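# Lower a held keyed peg gently into a plate hole

## Task

The left hand starts out holding a peg a little above a plate, near the plate's hole. The peg enters only in one orientation, so line it up correctly, then lower it into the hole until it sits on the hole's bottom. Forcing or wedging the peg hard counts as failure.

## Robot and tools

Robot: two arms, left_arm and right_arm. Each ends in a five-finger hand: the left arm has a left hand and the right arm a right hand. In the scene frame the left base sits at about (+0.017, +0.273, +0.001) m and the right base at about (+0.039, -0.341, 0) m. The scene frame's origin is at table-top height midway between the arms. +z is up, +x points out over the table, and the left arm is on the +y side; image left and right do not follow these names. A post stands behind the arms. Only the left hand and the peg matter here; the right arm can be left alone.

Hand point: a point fixed to the palm, about 0.05 m in front of it and 0.15 m out from the wrist flange. Its +z runs along the straightened fingers and +y comes out of the palm. On the left hand +x points toward the thumb; on the right hand it points away from it. Fingertips reach 6 to 7 cm past the point along +z and lie about 6 cm behind it along -y. A wrist bracket on the little-finger side can strike things. Reported positions and orientations may be off by a few cm, and an arm at rest often sits 1 to 3 cm (sometimes 5 cm) short of its command, usually low. That alone does not mean it touched something.

Row layout (execute_actions and move): one flat list of 28 numbers covers both arms, each number in [-1, 1]. Positions 1-6 are left_arm dx, dy, dz, rx, ry, rz. Positions 7-14 are the left hand: little, ring, middle, index, thumb_bend, thumb_turn, force_limit, speed. Positions 15-20 are right_arm dx, dy, dz, rx, ry, rz, and positions 21-28 are the right hand in the same eight-number order. The pose numbers are offsets, not poses. They are measured along scene-frame axes from that arm's Hand target as it stood when the action or move began, and the rotation is applied about that Hand target's position. Scale: 1.0 means 0.6 m or 180 degrees, so 0.01 is 6 mm. rx, ry, rz together form one rotation vector. Send all six as 0 to ask nothing new of an arm. Hand numbers are absolute targets: +1 is open or straight and -1 closed. For thumb_turn, -1 puts the thumb in front of the palm and +1 beside it. force_limit maps -1 to about 0 N and +1 to 10 N (15 N for the two thumb motors). speed runs from almost zero at -1 to full at +0.48 and above. Hands never default to no change. Every row must repeat the last eight hand numbers actually sent for that hand; if none were sent yet, use its hand_measured six values plus hand_force_limit and hand_speed. Otherwise the peg may be released or squeezed differently.

execute_actions(actions, cameras): actions is a list of actions. Each action is up to 15 rows, each row one 1/30 s step, and a short action keeps its last row until step 15. Every row within an action counts from that action's starting Hand target, not from the row before. Each new action counts from the new Hand target, so repeating an offset moves the arm further. Images come back only if actions is empty or cameras names some (cam_head_left, cam_head_right, cam_high, or ["all"]). An unknown camera name invalidates the call.

move(target, speed, blend, blocking, cameras): moves the hand points in straight paths. target is one 28-number row or a list of up to 15 rows. Every row's offsets count from the same starting Hand targets. speed is the top path speed in m/s (0.002 to 4.3, default 0.25), given as one number or one per target. Turning is capped at twice that value in rad/s. blend is a corner radius in m; 0 means stop at each target. blocking=false returns after about 0.5 s while the move continues. The whole move is capped at 10 s. Paths ignore obstacles, and a faster move lags and overshoots more and hits harder. The move: line reports the ending (done, off_target, moving, held, fault) and any limits (paced means the pose was clipped, held means steps were withheld).

wait(seconds 0 to 3600) lets time pass without new commands. stop() brakes a running move. zoom_image(camera, region [x0, y0, x1, y1] in pixels, at most 504 by 504) enlarges part of the newest image; the images are 896x504. show_instructions() shows the reference pages. finished_scene(scene 1) ends the scene for good.

Results: end_effector_position (m) and end_effector_quat_wxyz in the scene frame, Hand target (the last commanded pose after clipping, which the next offsets count from), joint positions, velocities and torques, and the hand lists hand_measured, hand_stopped_by (moving, target, force, stalled, fault), hand_load_n, hand_force_limit and hand_speed, all in finger order. A lost grip shows up as hand_load_n dropping to about 0. Action calls also list end_effector_position at some steps.

Control quirks: each step, the commanded orientation is clipped to within 40 degrees of the measured orientation. The left arm follows commands loosely: a small turn can shift the hand point noticeably, and a sagging elbow may hold it low. A hand resting short of its target can be re-asked with an all-zero execute_actions row, or the gap can be sent as an offset. To relieve a push against something, command back past the current hand point.

Avoid: dropping or loosening the peg, letting anything leave the table, fast contacts, and pressing down hard once the peg seats. Lower in small, slow steps, check alignment with the cameras and zoom, and watch torques and position for resistance. Also keep the arms from touching each other, and avoid long strained holds that overheat motors (a MOTOR HOT line is the warning).

Each tool is called after "Request:" as name(argument=value, ...) on one line, values as JSON.

Reference images:

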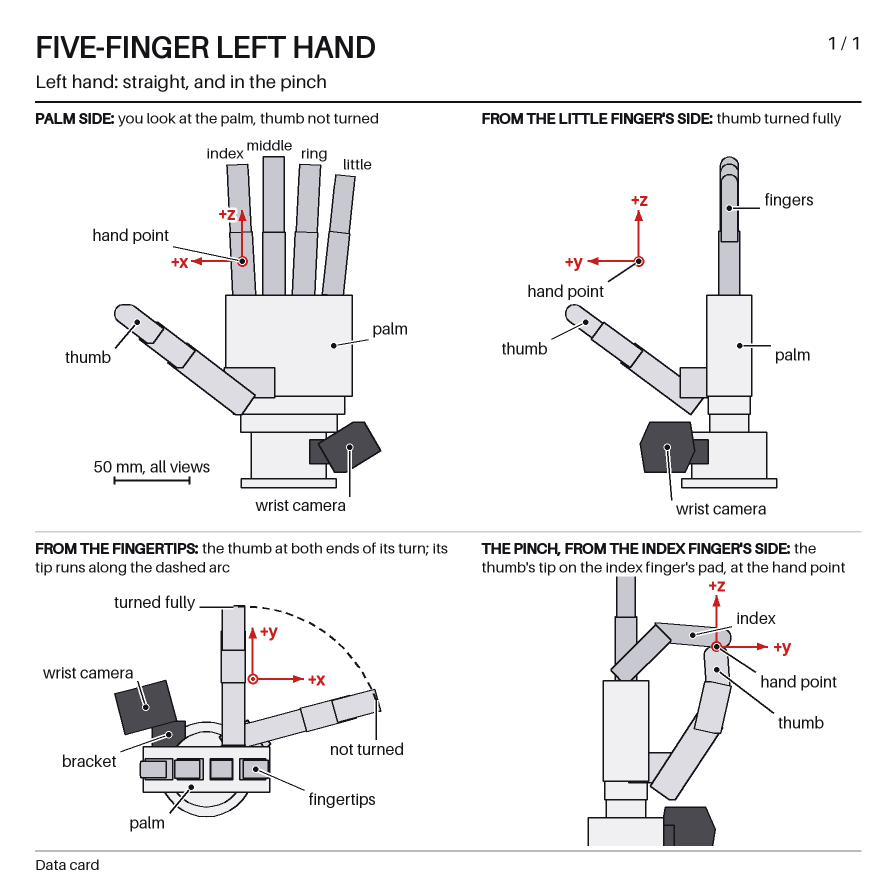

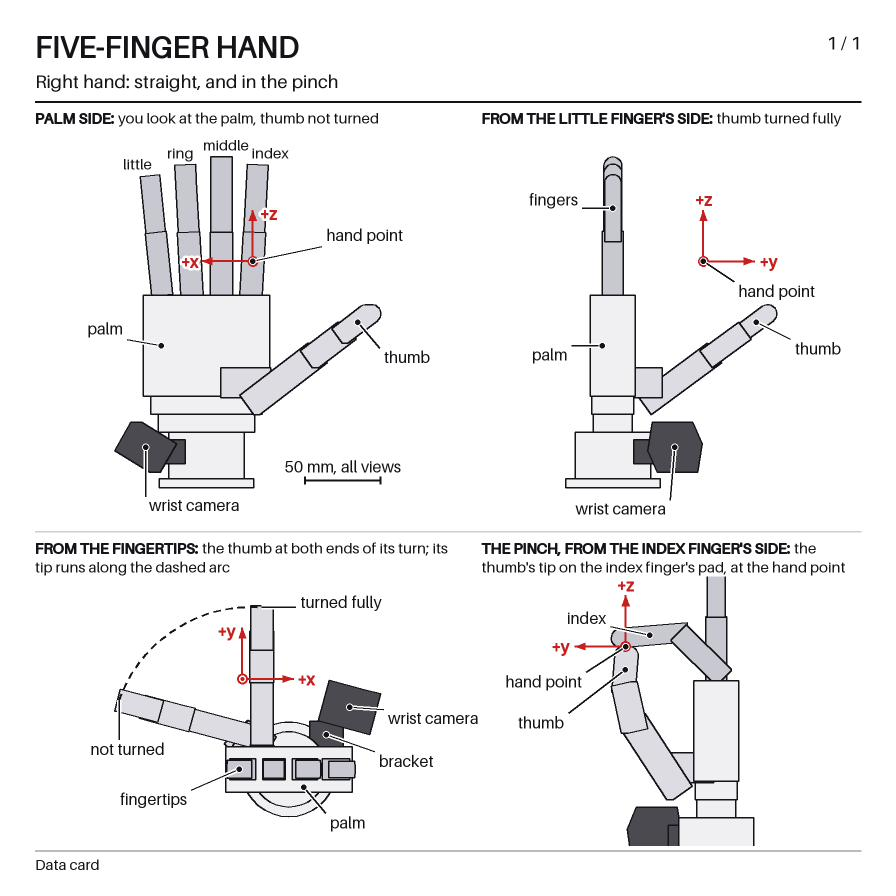

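## Session

Request:
execute_actions(actions=[])

Scene clock: 0.00 s.
left_arm: end_effector_position=(+0.3563, -0.0247, +0.1844) hand_measured=(-1.000, -1.000, +0.256, +0.246, +0.326, -0.948) hand_load_n=(+0.0, +0.0, +9.0, +10.0, +15.0, +0.0) hand_stopped_by=(target, target, force, force, target, target) hand_force_limit=1.00 hand_speed=-0.90 end_effector_quat_wxyz=(+0.201, -0.398, +0.783, -0.434) | right_arm: end_effector_position=(+0.5808, -0.3184, +0.4326) hand_measured=(+1.000, +1.000, +1.000, +1.000, +1.000, +1.000) hand_load_n=(+0.0, +0.5, +0.0, +0.0, +0.0, +0.0) hand_stopped_by=(target, target, target, target, target, target) hand_force_limit=0.00 hand_speed=-0.80 end_effector_quat_wxyz=(+0.497, -0.496, +0.503, -0.504)
Joint positions: left_arm=[-0.667 1.05 0.747 -0.269 0.024 -0.02] | right_arm=[0 1.047 1.047 0 0 0]
Joint velocities: within noise
Joint torques (N m): no reading
Heat: left arm: hottest waist 33 °C; right arm: hottest waist 32 °C.
Hand target: left_arm +0.3607, -0.0280, +0.1925; +0.204, -0.396, +0.779, -0.440 | right_arm +0.5817, -0.3184, +0.4560; +0.507, -0.486, +0.493, -0.514

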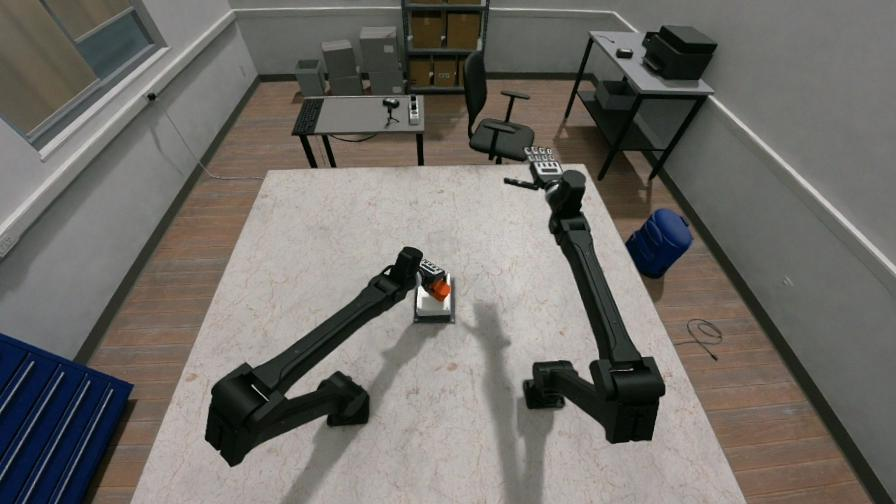

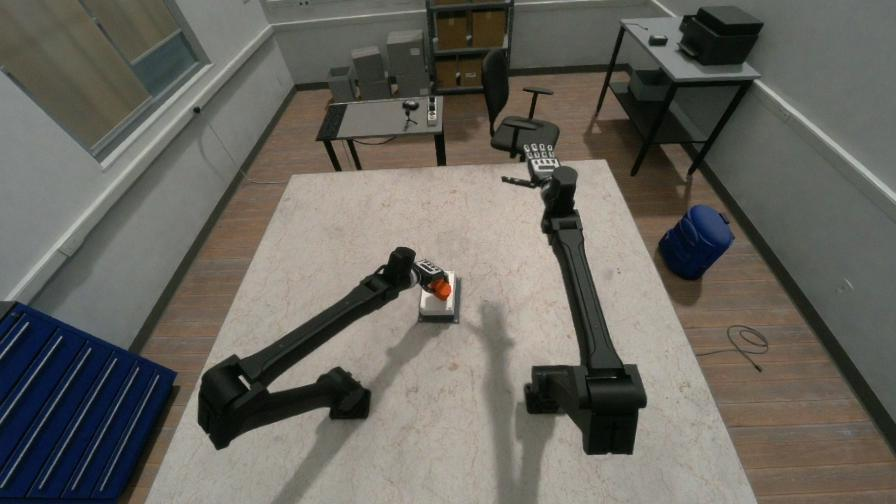

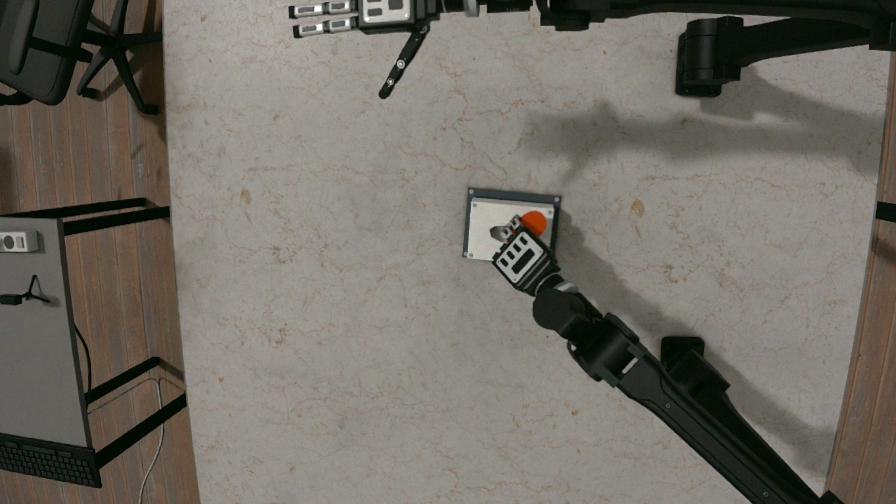

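Request:
zoom_image(camera="cam_high", region=[440, 170, 600, 290])

Request:
zoom_image(camera="cam_head_left", region=[380, 240, 480, 340])

Request:
zoom_image(camera="cam_head_right", region=[380, 240, 480, 340])

Scaled by 3.150 from the camera's image (finer frame: 1280x720).

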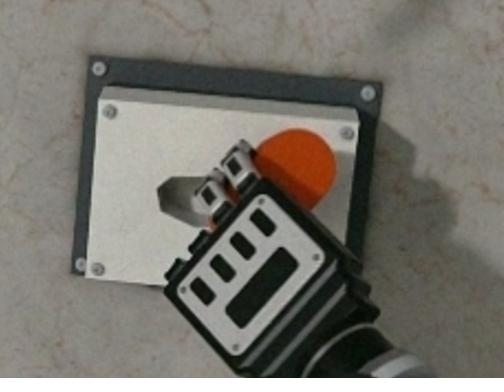

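Scaled by 5.040 from the camera's image (finer frame: 1280x720).

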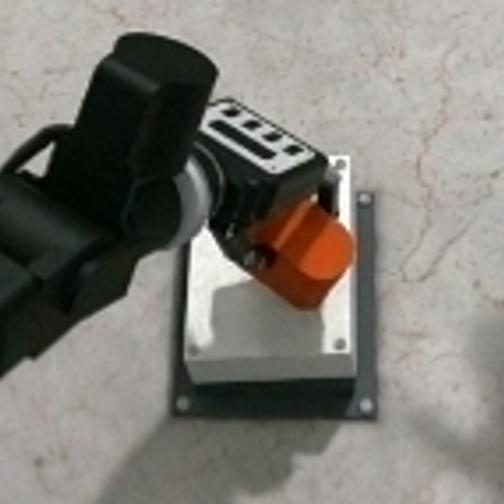

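Scaled by 5.040 from the camera's image (finer frame: 1280x720).

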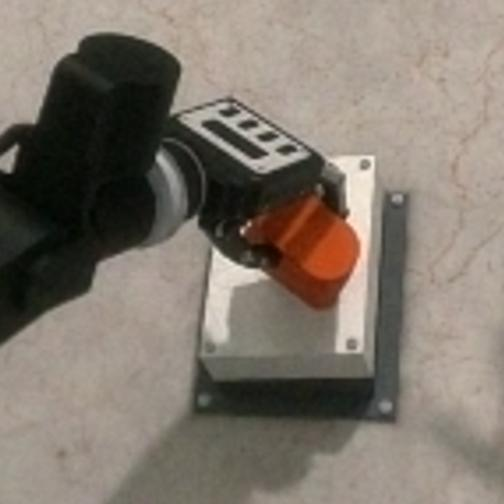

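Request:
move(target=[[0,0,0.17,0,0,0,-1.0,-1.0,0.256,0.246,0.326,-0.948,1.0,-0.9,0,0,0,0,0,0,1,1,1,1,1,1,0,-0.8],[0,0.28,0.17,0,0,0,-1.0,-1.0,0.256,0.246,0.326,-0.948,1.0,-0.9,0,0,0,0,0,0,1,1,1,1,1,1,0,-0.8]], speed=0.15, cameras=["all"])

Scene clock: 23.23 s.
left_arm: end_effector_position=(+0.3631, +0.1364, +0.2927) hand_measured=(-1.000, -1.000, +0.258, +0.248, +0.334, -0.948) hand_load_n=(+0.5, +0.0, +7.5, +8.5, +12.5, +0.0) hand_stopped_by=(target, target, target, target, target, target) hand_force_limit=1.00 hand_speed=-0.90 end_effector_quat_wxyz=(+0.199, -0.399, +0.780, -0.439) | right_arm: end_effector_position=(+0.5808, -0.3184, +0.4326) hand_measured=(+1.000, +1.000, +1.000, +1.000, +1.000, +1.000) hand_load_n=(-0.5, +0.0, +0.0, +0.0, -0.5, +0.0) hand_stopped_by=(target, target, target, target, target, target) hand_force_limit=0.00 hand_speed=-0.80 end_effector_quat_wxyz=(+0.497, -0.496, +0.503, -0.504)
Joint positions: left_arm=[-0.131 0.854 0.931 -0.721 0.474 0.283] | right_arm=[0 1.047 1.047 0 0 0]
Joint torques (N m): left_arm=[0.91 -5.36 8.66 1.73 0.43 0.1] | right_arm=[0.21 -6.3 11.26 2.47 0 -0.01]
Heat: left arm: hottest elbow 35 °C; right arm: hottest elbow 34 °C.
Hand target: left_arm +0.3608, +0.1400, +0.2944; +0.204, -0.396, +0.780, -0.440 | right_arm +0.5817, -0.3184, +0.4560; +0.507, -0.486, +0.493, -0.514
Off the commanded pose: left_arm 0.005 m, 1 deg | right_arm 0.023 m, 2 deg.
move: done

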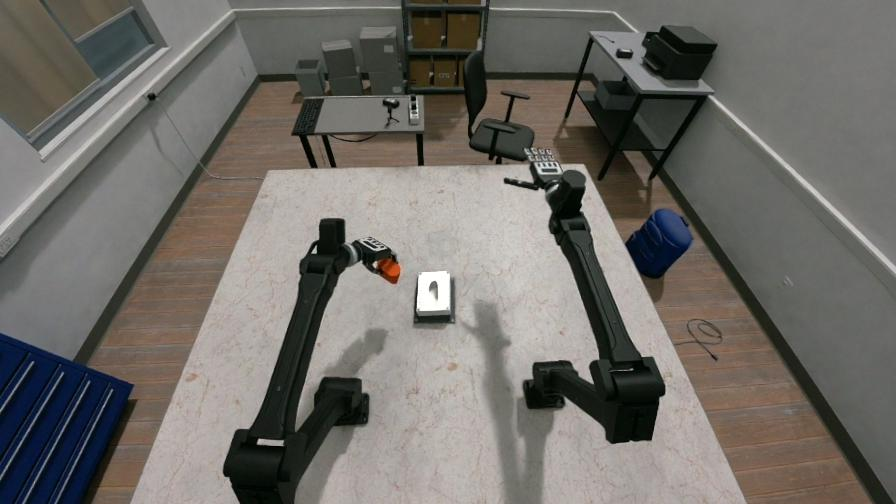

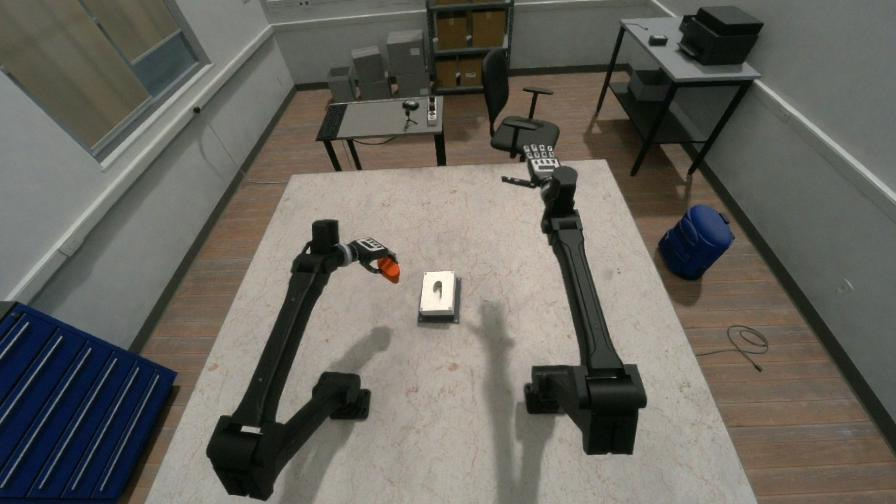

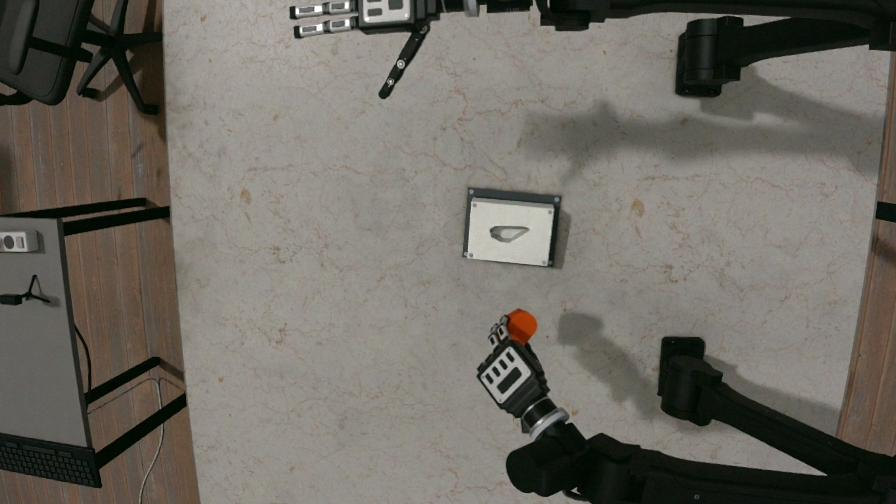

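Request:
zoom_image(camera="cam_high", region=[460, 180, 570, 275])

Request:
zoom_image(camera="cam_high", region=[460, 295, 570, 390])

Request:
zoom_image(camera="cam_head_left", region=[340, 220, 470, 330])

Request:
zoom_image(camera="cam_head_right", region=[340, 220, 470, 330])

Scaled by 4.582 from the camera's image (finer frame: 1280x720).

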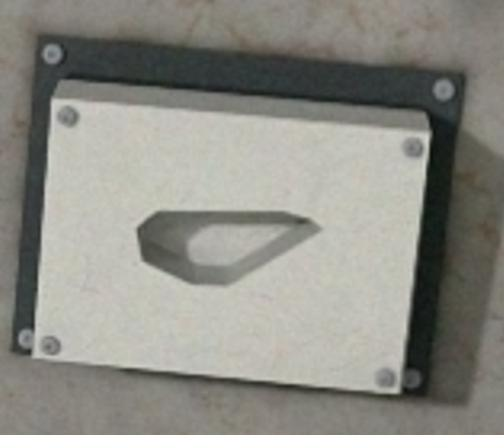

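Scaled by 4.582 from the camera's image (finer frame: 1280x720).

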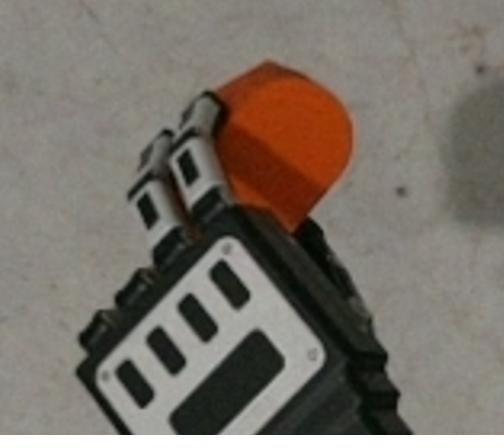

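Scaled by 3.877 from the camera's image (finer frame: 1280x720).

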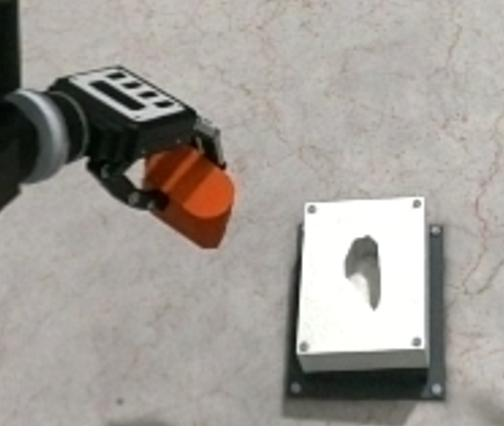

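Scaled by 3.877 from the camera's image (finer frame: 1280x720).

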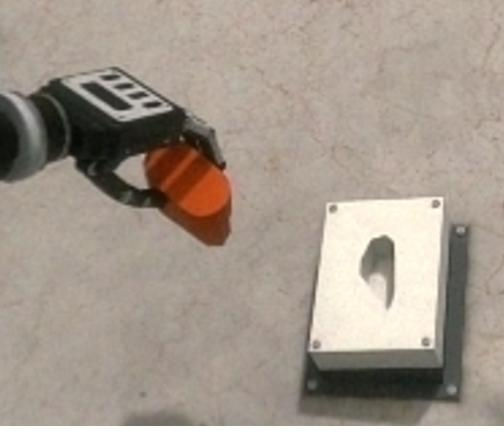

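Request:
move(target=[0,-0.15,0.2,0,0,-0.294,-1.0,-1.0,0.256,0.246,0.326,-0.948,1.0,-0.9,0,0,0,0,0,0,1,1,1,1,1,1,0,-0.8], speed=0.2, cameras=["all"])

Scene clock: 65.87 s.
left_arm: end_effector_position=(+0.3542, +0.0558, +0.3971) hand_measured=(-1.000, -1.000, +0.258, +0.248, +0.334, -0.948) hand_load_n=(+0.0, +0.0, +7.5, +8.5, +12.5, +0.0) hand_stopped_by=(target, target, target, target, target, target) hand_force_limit=1.00 hand_speed=-0.90 end_effector_quat_wxyz=(-0.027, -0.025, +0.877, -0.479) | right_arm: end_effector_position=(+0.5808, -0.3184, +0.4326) hand_measured=(+1.000, +1.000, +1.000, +1.000, +1.000, +1.000) hand_load_n=(+0.0, +0.0, +0.0, -0.5, +0.0, +0.0) hand_stopped_by=(target, target, target, target, target, target) hand_force_limit=0.00 hand_speed=-0.80 end_effector_quat_wxyz=(+0.497, -0.496, +0.503, -0.504)
Joint positions: left_arm=[-0.251 1.33 1.611 -1.559 0.972 1.137] | right_arm=[0 1.047 1.047 0 0 0]
Joint torques (N m): left_arm=[-0.5 -9.29 12.15 0.58 0.98 0.09] | right_arm=[0.21 -6.3 11.26 2.47 0 0]
Heat: left arm: hottest elbow 37 °C; right arm: hottest elbow 39 °C.
Hand target: left_arm +0.3608, +0.0500, +0.4144; -0.013, -0.007, +0.874, -0.485 | right_arm +0.5817, -0.3184, +0.4560; +0.507, -0.486, +0.493, -0.514
Off the commanded pose: left_arm 0.019 m, 3 deg | right_arm 0.023 m, 2 deg.
move: off_target (left_arm)

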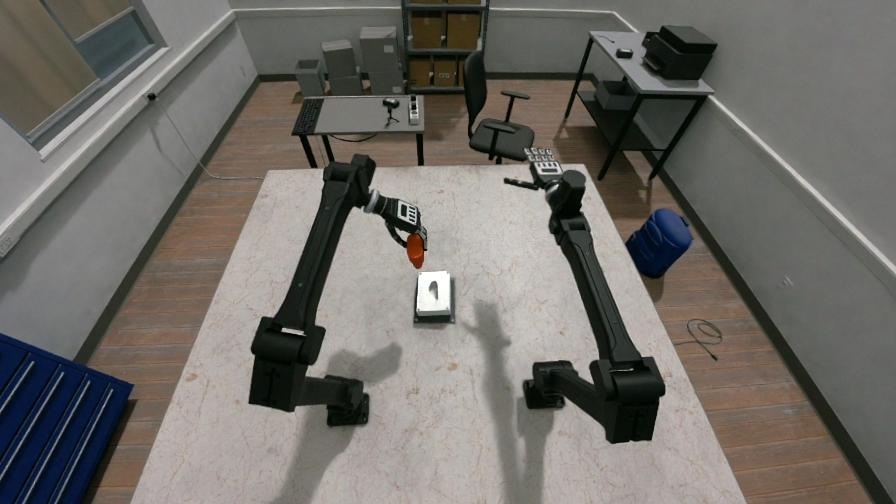

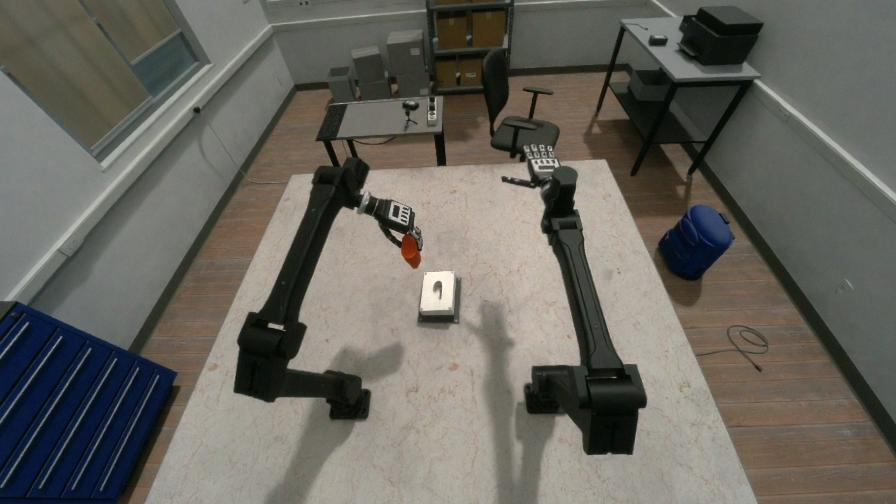

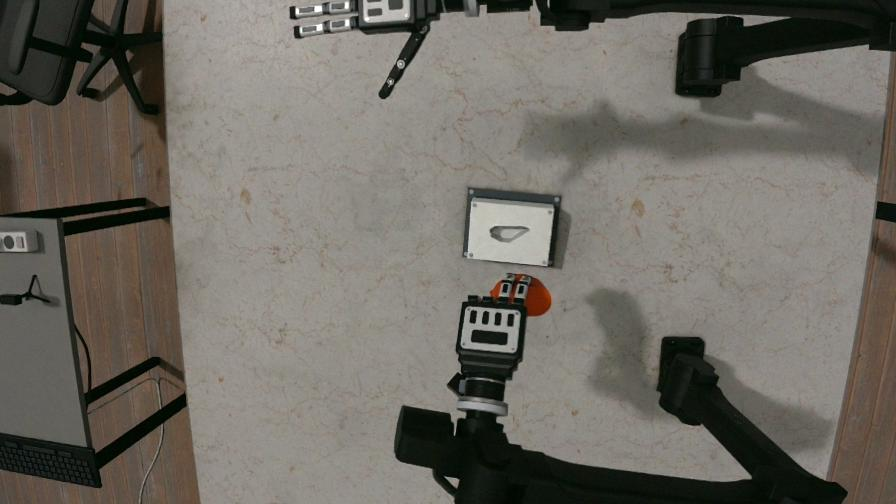

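Request:
zoom_image(camera="cam_high", region=[450, 260, 570, 360])

Request:
zoom_image(camera="cam_head_left", region=[370, 190, 450, 280])

Request:
zoom_image(camera="cam_head_right", region=[370, 190, 450, 280])

Scaled by 4.200 from the camera's image (finer frame: 1280x720).

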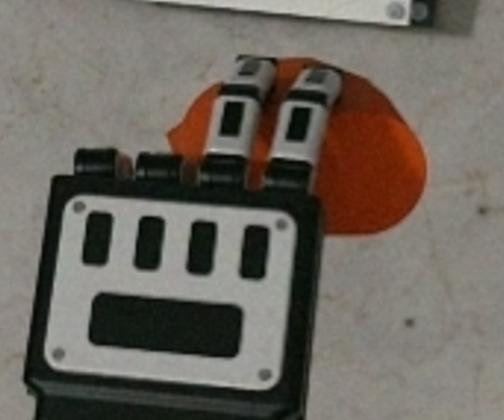

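Scaled by 5.600 from the camera's image (finer frame: 1280x720).

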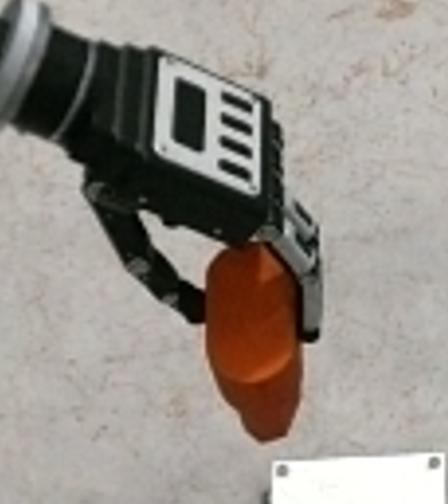

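Scaled by 5.600 from the camera's image (finer frame: 1280x720).

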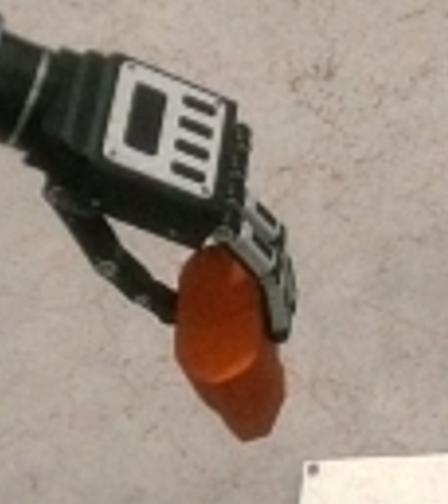

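Request:
move(target=[0,0,0,0.006,0.234,0.150,-1.0,-1.0,0.256,0.246,0.326,-0.948,1.0,-0.9,0,0,0,0,0,0,1,1,1,1,1,1,0,-0.8], speed=0.25, cameras=["all"])

Scene clock: 86.97 s.
left_arm: end_effector_position=(+0.3554, +0.0493, +0.4098) hand_measured=(-1.000, -1.000, +0.258, +0.248, +0.334, -0.948) hand_load_n=(+0.0, +0.0, +8.5, +7.5, +12.5, +0.0) hand_stopped_by=(target, target, target, target, target, target) hand_force_limit=1.00 hand_speed=-0.90 end_effector_quat_wxyz=(-0.210, -0.366, +0.798, -0.430) | right_arm: end_effector_position=(+0.5808, -0.3184, +0.4326) hand_measured=(+1.000, +1.000, +1.000, +1.000, +1.000, +1.000) hand_load_n=(+0.0, -0.5, +0.0, +0.0, +0.0, +0.0) hand_stopped_by=(target, target, target, target, target, target) hand_force_limit=0.00 hand_speed=-0.80 end_effector_quat_wxyz=(+0.497, -0.496, +0.503, -0.504)
Joint positions: left_arm=[-0.197 1.401 1.621 -1.571 0.983 0.425] | right_arm=[0 1.047 1.047 0 0 0]
Joint torques (N m): left_arm=[0.85 -10.87 9.02 0.84 0.92 -0.3] | right_arm=[0.09 -6.24 11.26 2.47 0 0]
Heat: left arm: hottest elbow 42 °C; right arm: hottest elbow 40 °C.
Hand target: left_arm +0.3607, +0.0501, +0.4145; -0.212, -0.379, +0.790, -0.432 | right_arm +0.5817, -0.3184, +0.4560; +0.507, -0.486, +0.493, -0.514
Off the commanded pose: left_arm 0.007 m, 2 deg | right_arm 0.023 m, 2 deg.
move: done

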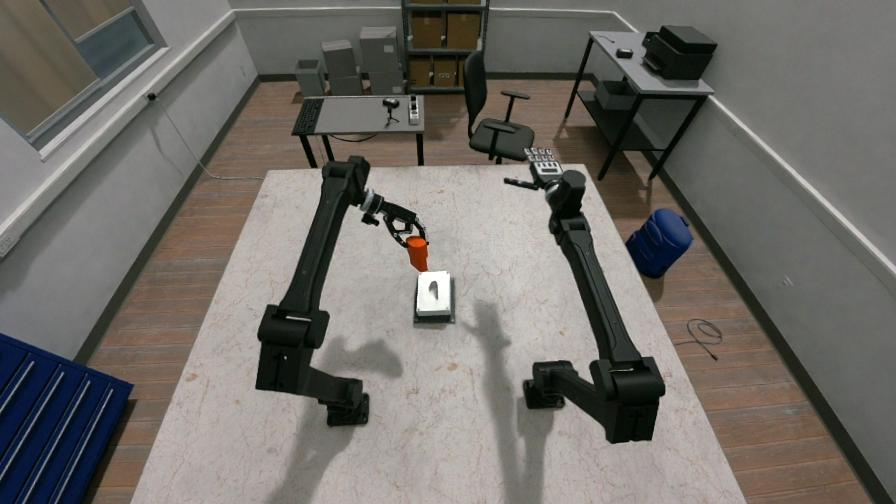

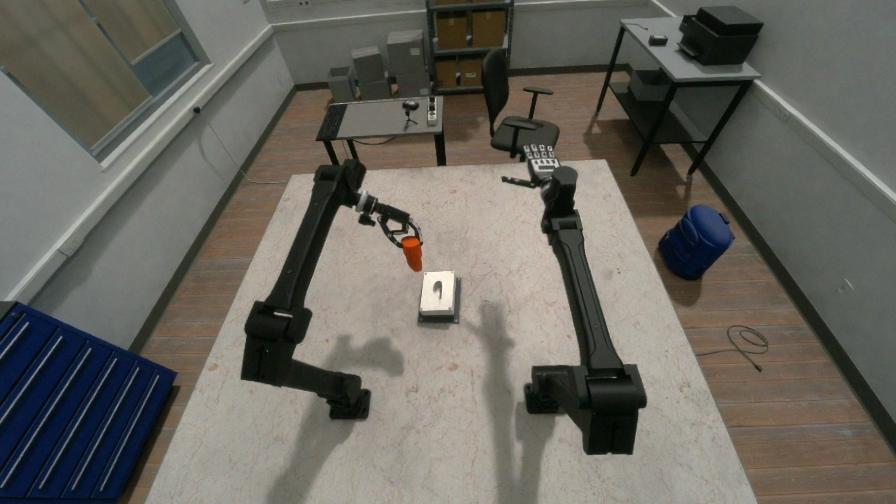

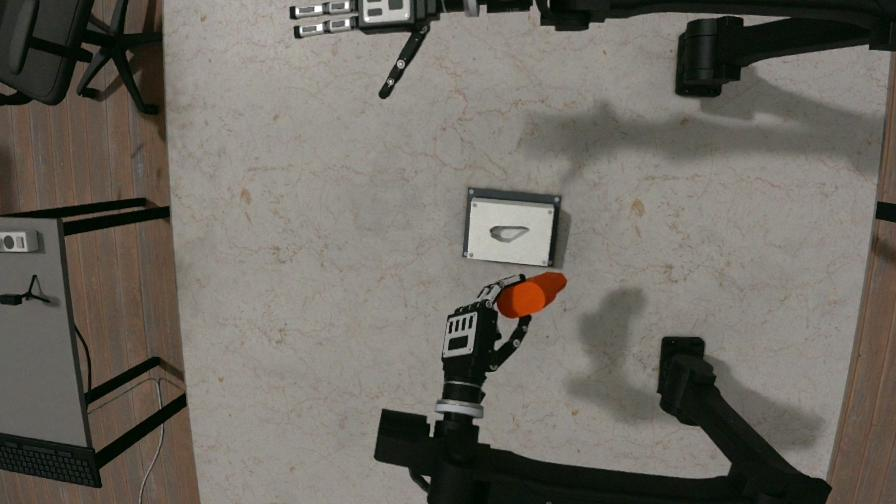

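Request:
zoom_image(camera="cam_head_left", region=[370, 190, 450, 280])

Request:
move(target=[0,0,0,0.008,0.304,0.195,-1.0,-1.0,0.256,0.246,0.326,-0.948,1.0,-0.9,0,0,0,0,0,0,1,1,1,1,1,1,0,-0.8], speed=0.25, cameras=["all"])

Request:
zoom_image(camera="cam_head_left", region=[370, 190, 450, 280])

Request:
zoom_image(camera="cam_head_right", region=[370, 190, 450, 280])

Request:
zoom_image(camera="cam_high", region=[450, 260, 580, 360])

Scaled by 5.600 from the camera's image (finer frame: 1280x720).

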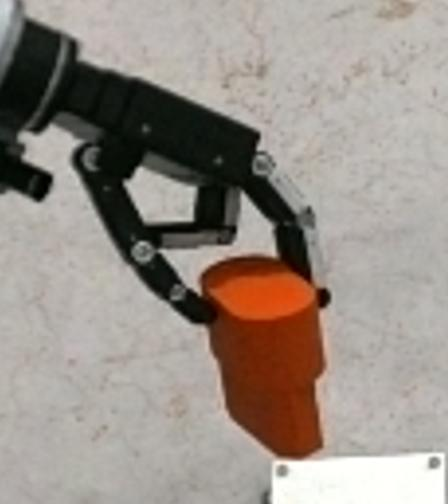

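Scene clock: 95.33 s.
left_arm: end_effector_position=(+0.3619, +0.0474, +0.4109) hand_measured=(-1.000, -1.000, +0.258, +0.248, +0.334, -0.948) hand_load_n=(+0.0, +0.0, +9.5, +8.0, +12.0, -0.5) hand_stopped_by=(target, target, target, target, target, target) hand_force_limit=1.00 hand_speed=-0.90 end_effector_quat_wxyz=(+0.404, +0.741, -0.478, +0.242) | right_arm: end_effector_position=(+0.5808, -0.3184, +0.4326) hand_measured=(+1.000, +1.000, +1.000, +1.000, +1.000, +1.000) hand_load_n=(+0.0, -0.5, +0.0, +0.0, +0.0, +0.0) hand_stopped_by=(target, target, target, target, target, target) hand_force_limit=0.00 hand_speed=-0.80 end_effector_quat_wxyz=(+0.497, -0.496, +0.503, -0.504)
Joint positions: left_arm=[-0.118 1.352 1.435 -1.571 0.98 -0.558] | right_arm=[0 1.047 1.047 0 0 0]
Joint torques (N m): left_arm=[0.91 -11.75 7.08 0.77 1.03 -0.27] | right_arm=[0.15 -6.3 11.26 2.47 0 0]
Heat: left arm: hottest elbow 40 °C; right arm: hottest elbow 40 °C.
Hand target: left_arm +0.3607, +0.0501, +0.4145; +0.407, +0.747, -0.466, +0.245 | right_arm +0.5817, -0.3184, +0.4560; +0.507, -0.486, +0.493, -0.514
Off the commanded pose: left_arm 0.005 m, 2 deg | right_arm 0.023 m, 2 deg.
move: done

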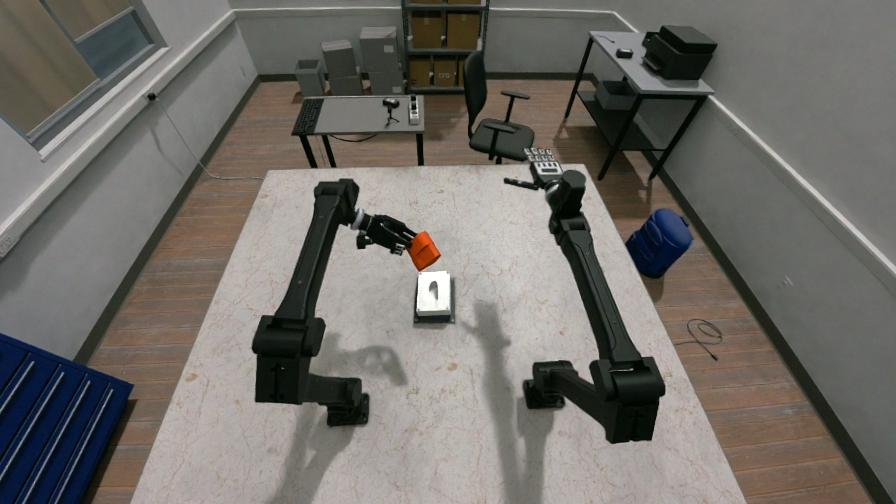

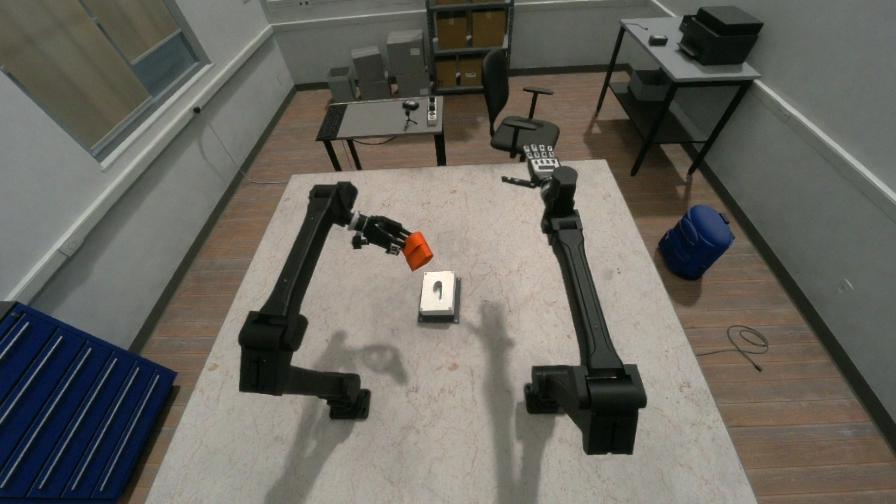

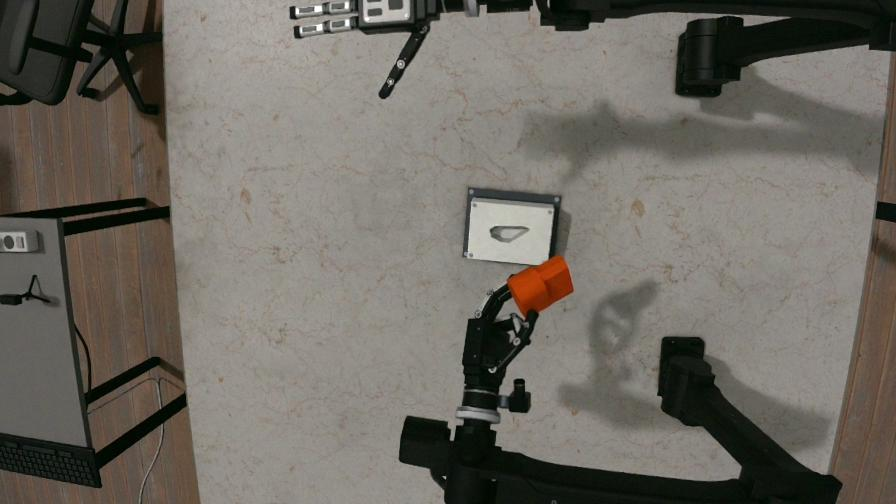

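Scaled by 5.600 from the camera's image (finer frame: 1280x720).

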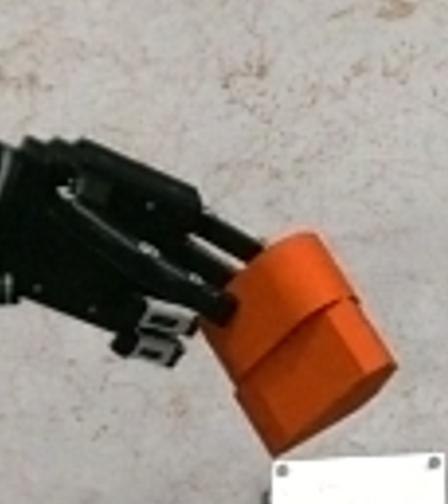

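Scaled by 5.600 from the camera's image (finer frame: 1280x720).

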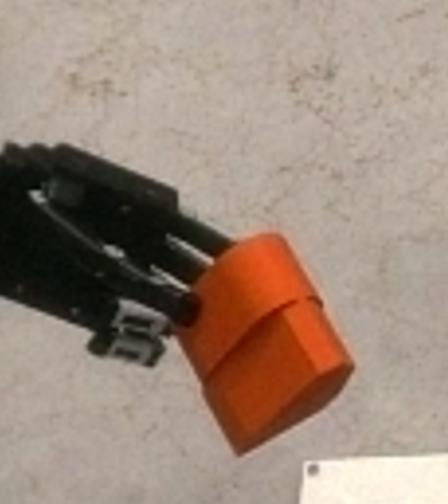

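Scaled by 3.877 from the camera's image (finer frame: 1280x720).

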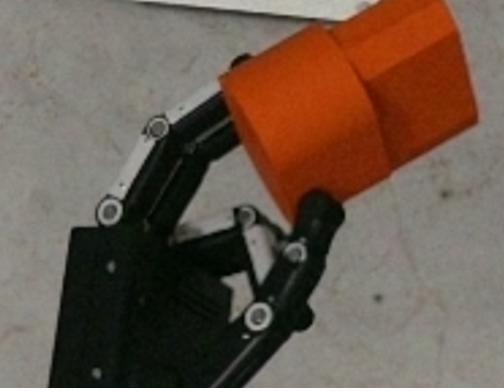

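Request:
move(target=[0,0,0,0.006,0.234,0.150,-1.0,-1.0,0.256,0.246,0.326,-0.948,1.0,-0.9,0,0,0,0,0,0,1,1,1,1,1,1,0,-0.8], speed=0.25, cameras=["all"])

Request:
zoom_image(camera="cam_head_left", region=[370, 190, 450, 280])

Request:
zoom_image(camera="cam_head_right", region=[370, 190, 450, 280])

Request:
zoom_image(camera="cam_high", region=[450, 240, 600, 360])

Scene clock: 102.37 s.
left_arm: end_effector_position=(+0.3636, +0.0491, +0.4113) hand_measured=(-1.000, -1.000, +0.258, +0.248, +0.334, -0.948) hand_load_n=(+0.0, +0.0, +8.5, +9.5, +11.5, +0.0) hand_stopped_by=(target, target, target, target, target, target) hand_force_limit=1.00 hand_speed=-0.90 end_effector_quat_wxyz=(+0.468, +0.875, -0.114, +0.041) | right_arm: end_effector_position=(+0.5808, -0.3184, +0.4326) hand_measured=(+1.000, +1.000, +1.000, +1.000, +1.000, +1.000) hand_load_n=(+0.0, +0.0, +0.0, +0.0, +0.0, -0.5) hand_stopped_by=(target, target, target, target, target, target) hand_force_limit=0.00 hand_speed=-0.80 end_effector_quat_wxyz=(+0.497, -0.496, +0.503, -0.504)
Joint positions: left_arm=[-0.103 1.217 1.294 -1.601 0.978 -1.411] | right_arm=[0 1.047 1.047 0 0 0]
Joint torques (N m): left_arm=[0.38 -9.47 7.13 0.84 1.07 -0.15] | right_arm=[0.15 -6.3 11.26 2.45 0 0]
Heat: left arm: hottest elbow 40 °C; right arm: hottest elbow 41 °C.
Hand target: left_arm +0.3607, +0.0501, +0.4145; +0.471, +0.874, -0.109, +0.045 | right_arm +0.5817, -0.3184, +0.4560; +0.507, -0.486, +0.493, -0.514
Off the commanded pose: left_arm 0.004 m, 1 deg | right_arm 0.023 m, 2 deg.
move: done

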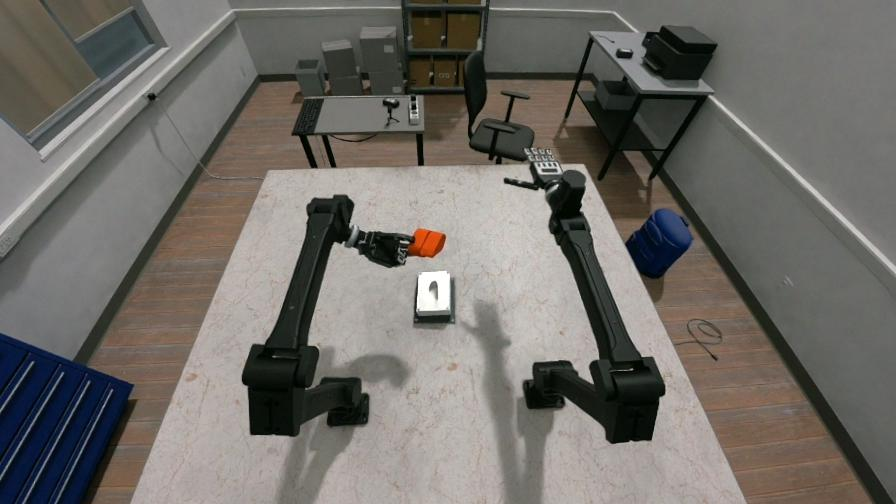

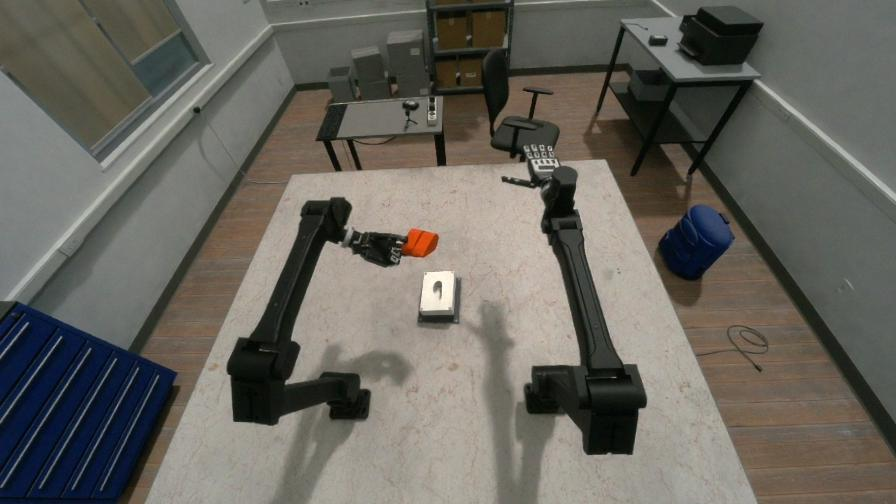

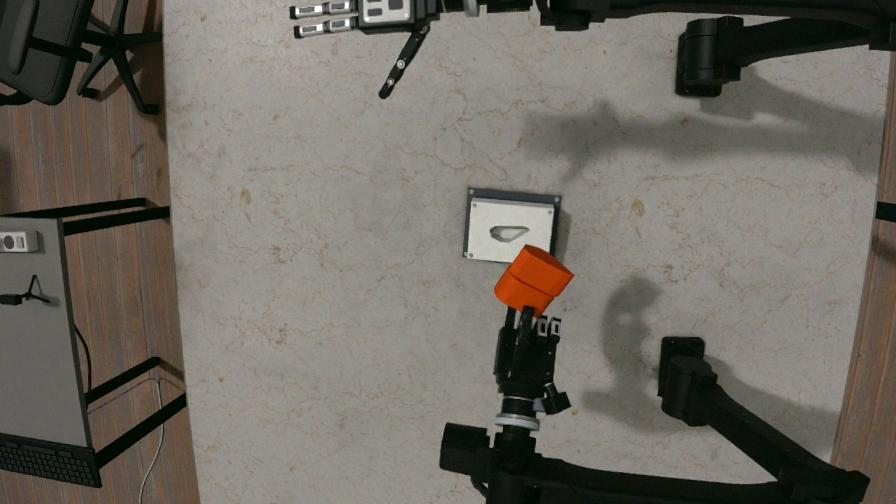

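Scaled by 5.600 from the camera's image (finer frame: 1280x720).

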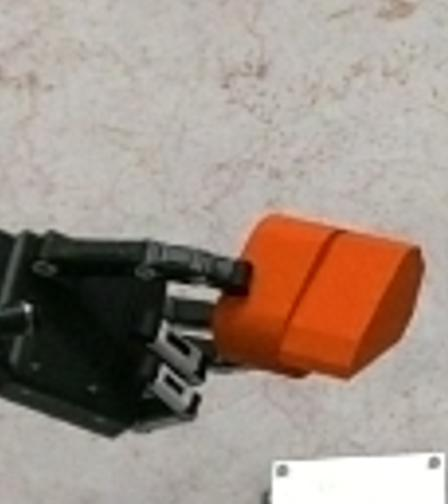

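Scaled by 5.600 from the camera's image (finer frame: 1280x720).

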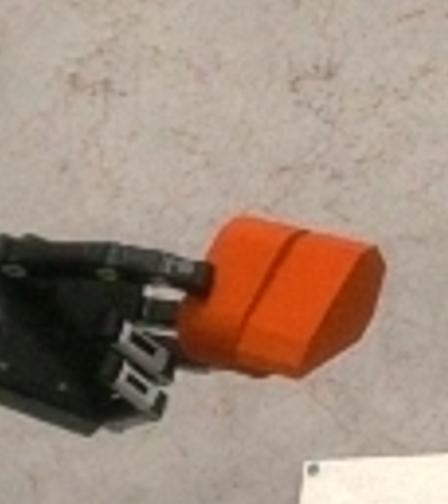

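Scaled by 3.360 from the camera's image (finer frame: 1280x720).

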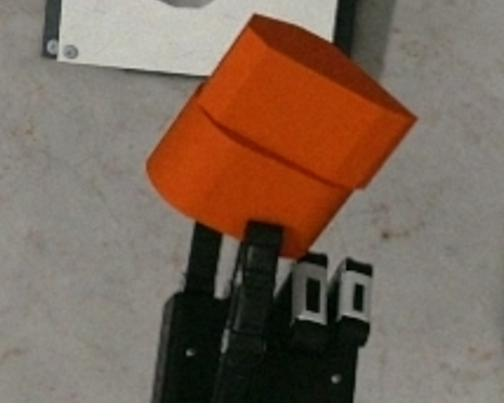

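Request:
move(target=[0.03,0,0,-0.020,-0.772,-0.495,-1.0,-1.0,0.256,0.246,0.326,-0.948,1.0,-0.9,0,0,0,0,0,0,1,1,1,1,1,1,0,-0.8], speed=0.35, cameras=[])

Request:
zoom_image(camera="cam_high", region=[510, 235, 590, 315])

Scene clock: 191.93 s.
left_arm: end_effector_position=(+0.3770, +0.0549, +0.3897) hand_measured=(-1.000, -1.000, +0.258, +0.248, +0.334, -0.948) hand_load_n=(+0.0, +0.0, +7.5, +8.5, +12.5, +0.0) hand_stopped_by=(target, target, target, target, target, target) hand_force_limit=1.00 hand_speed=-0.90 end_effector_quat_wxyz=(-0.035, -0.029, +0.878, -0.477) | right_arm: end_effector_position=(+0.5808, -0.3184, +0.4326) hand_measured=(+1.000, +1.000, +1.000, +1.000, +1.000, +1.000) hand_load_n=(+0.0, +0.0, +0.0, +0.0, +0.0, +0.0) hand_stopped_by=(target, target, target, target, target, target) hand_force_limit=0.00 hand_speed=-0.80 end_effector_quat_wxyz=(+0.497, -0.496, +0.503, -0.504)
Joint positions: left_arm=[-0.241 1.398 1.658 -1.573 0.974 1.155] | right_arm=[0 1.047 1.047 0 0 0]
Joint torques (N m): left_arm=[-0.5 -12.04 12.14 0.54 1.01 0.1] | right_arm=[0.15 -6.3 11.28 2.47 0 0]
Heat: left arm: hottest elbow 37 °C; right arm: hottest elbow 43 °C.
Hand target: left_arm +0.3786, +0.0500, +0.4144; -0.013, -0.007, +0.874, -0.485 | right_arm +0.5817, -0.3184, +0.4560; +0.507, -0.486, +0.493, -0.514
Off the commanded pose: left_arm 0.025 m, 4 deg | right_arm 0.023 m, 2 deg.
move: off_target (left_arm)

Scaled by 6.300 from the camera's image (finer frame: 1280x720).
This view is cut from an older image: the scene may have changed since it was taken.

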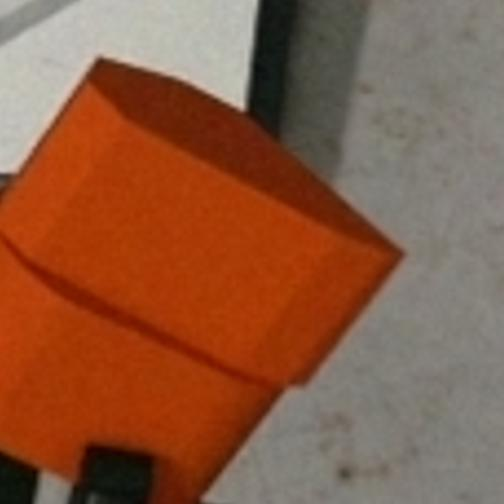

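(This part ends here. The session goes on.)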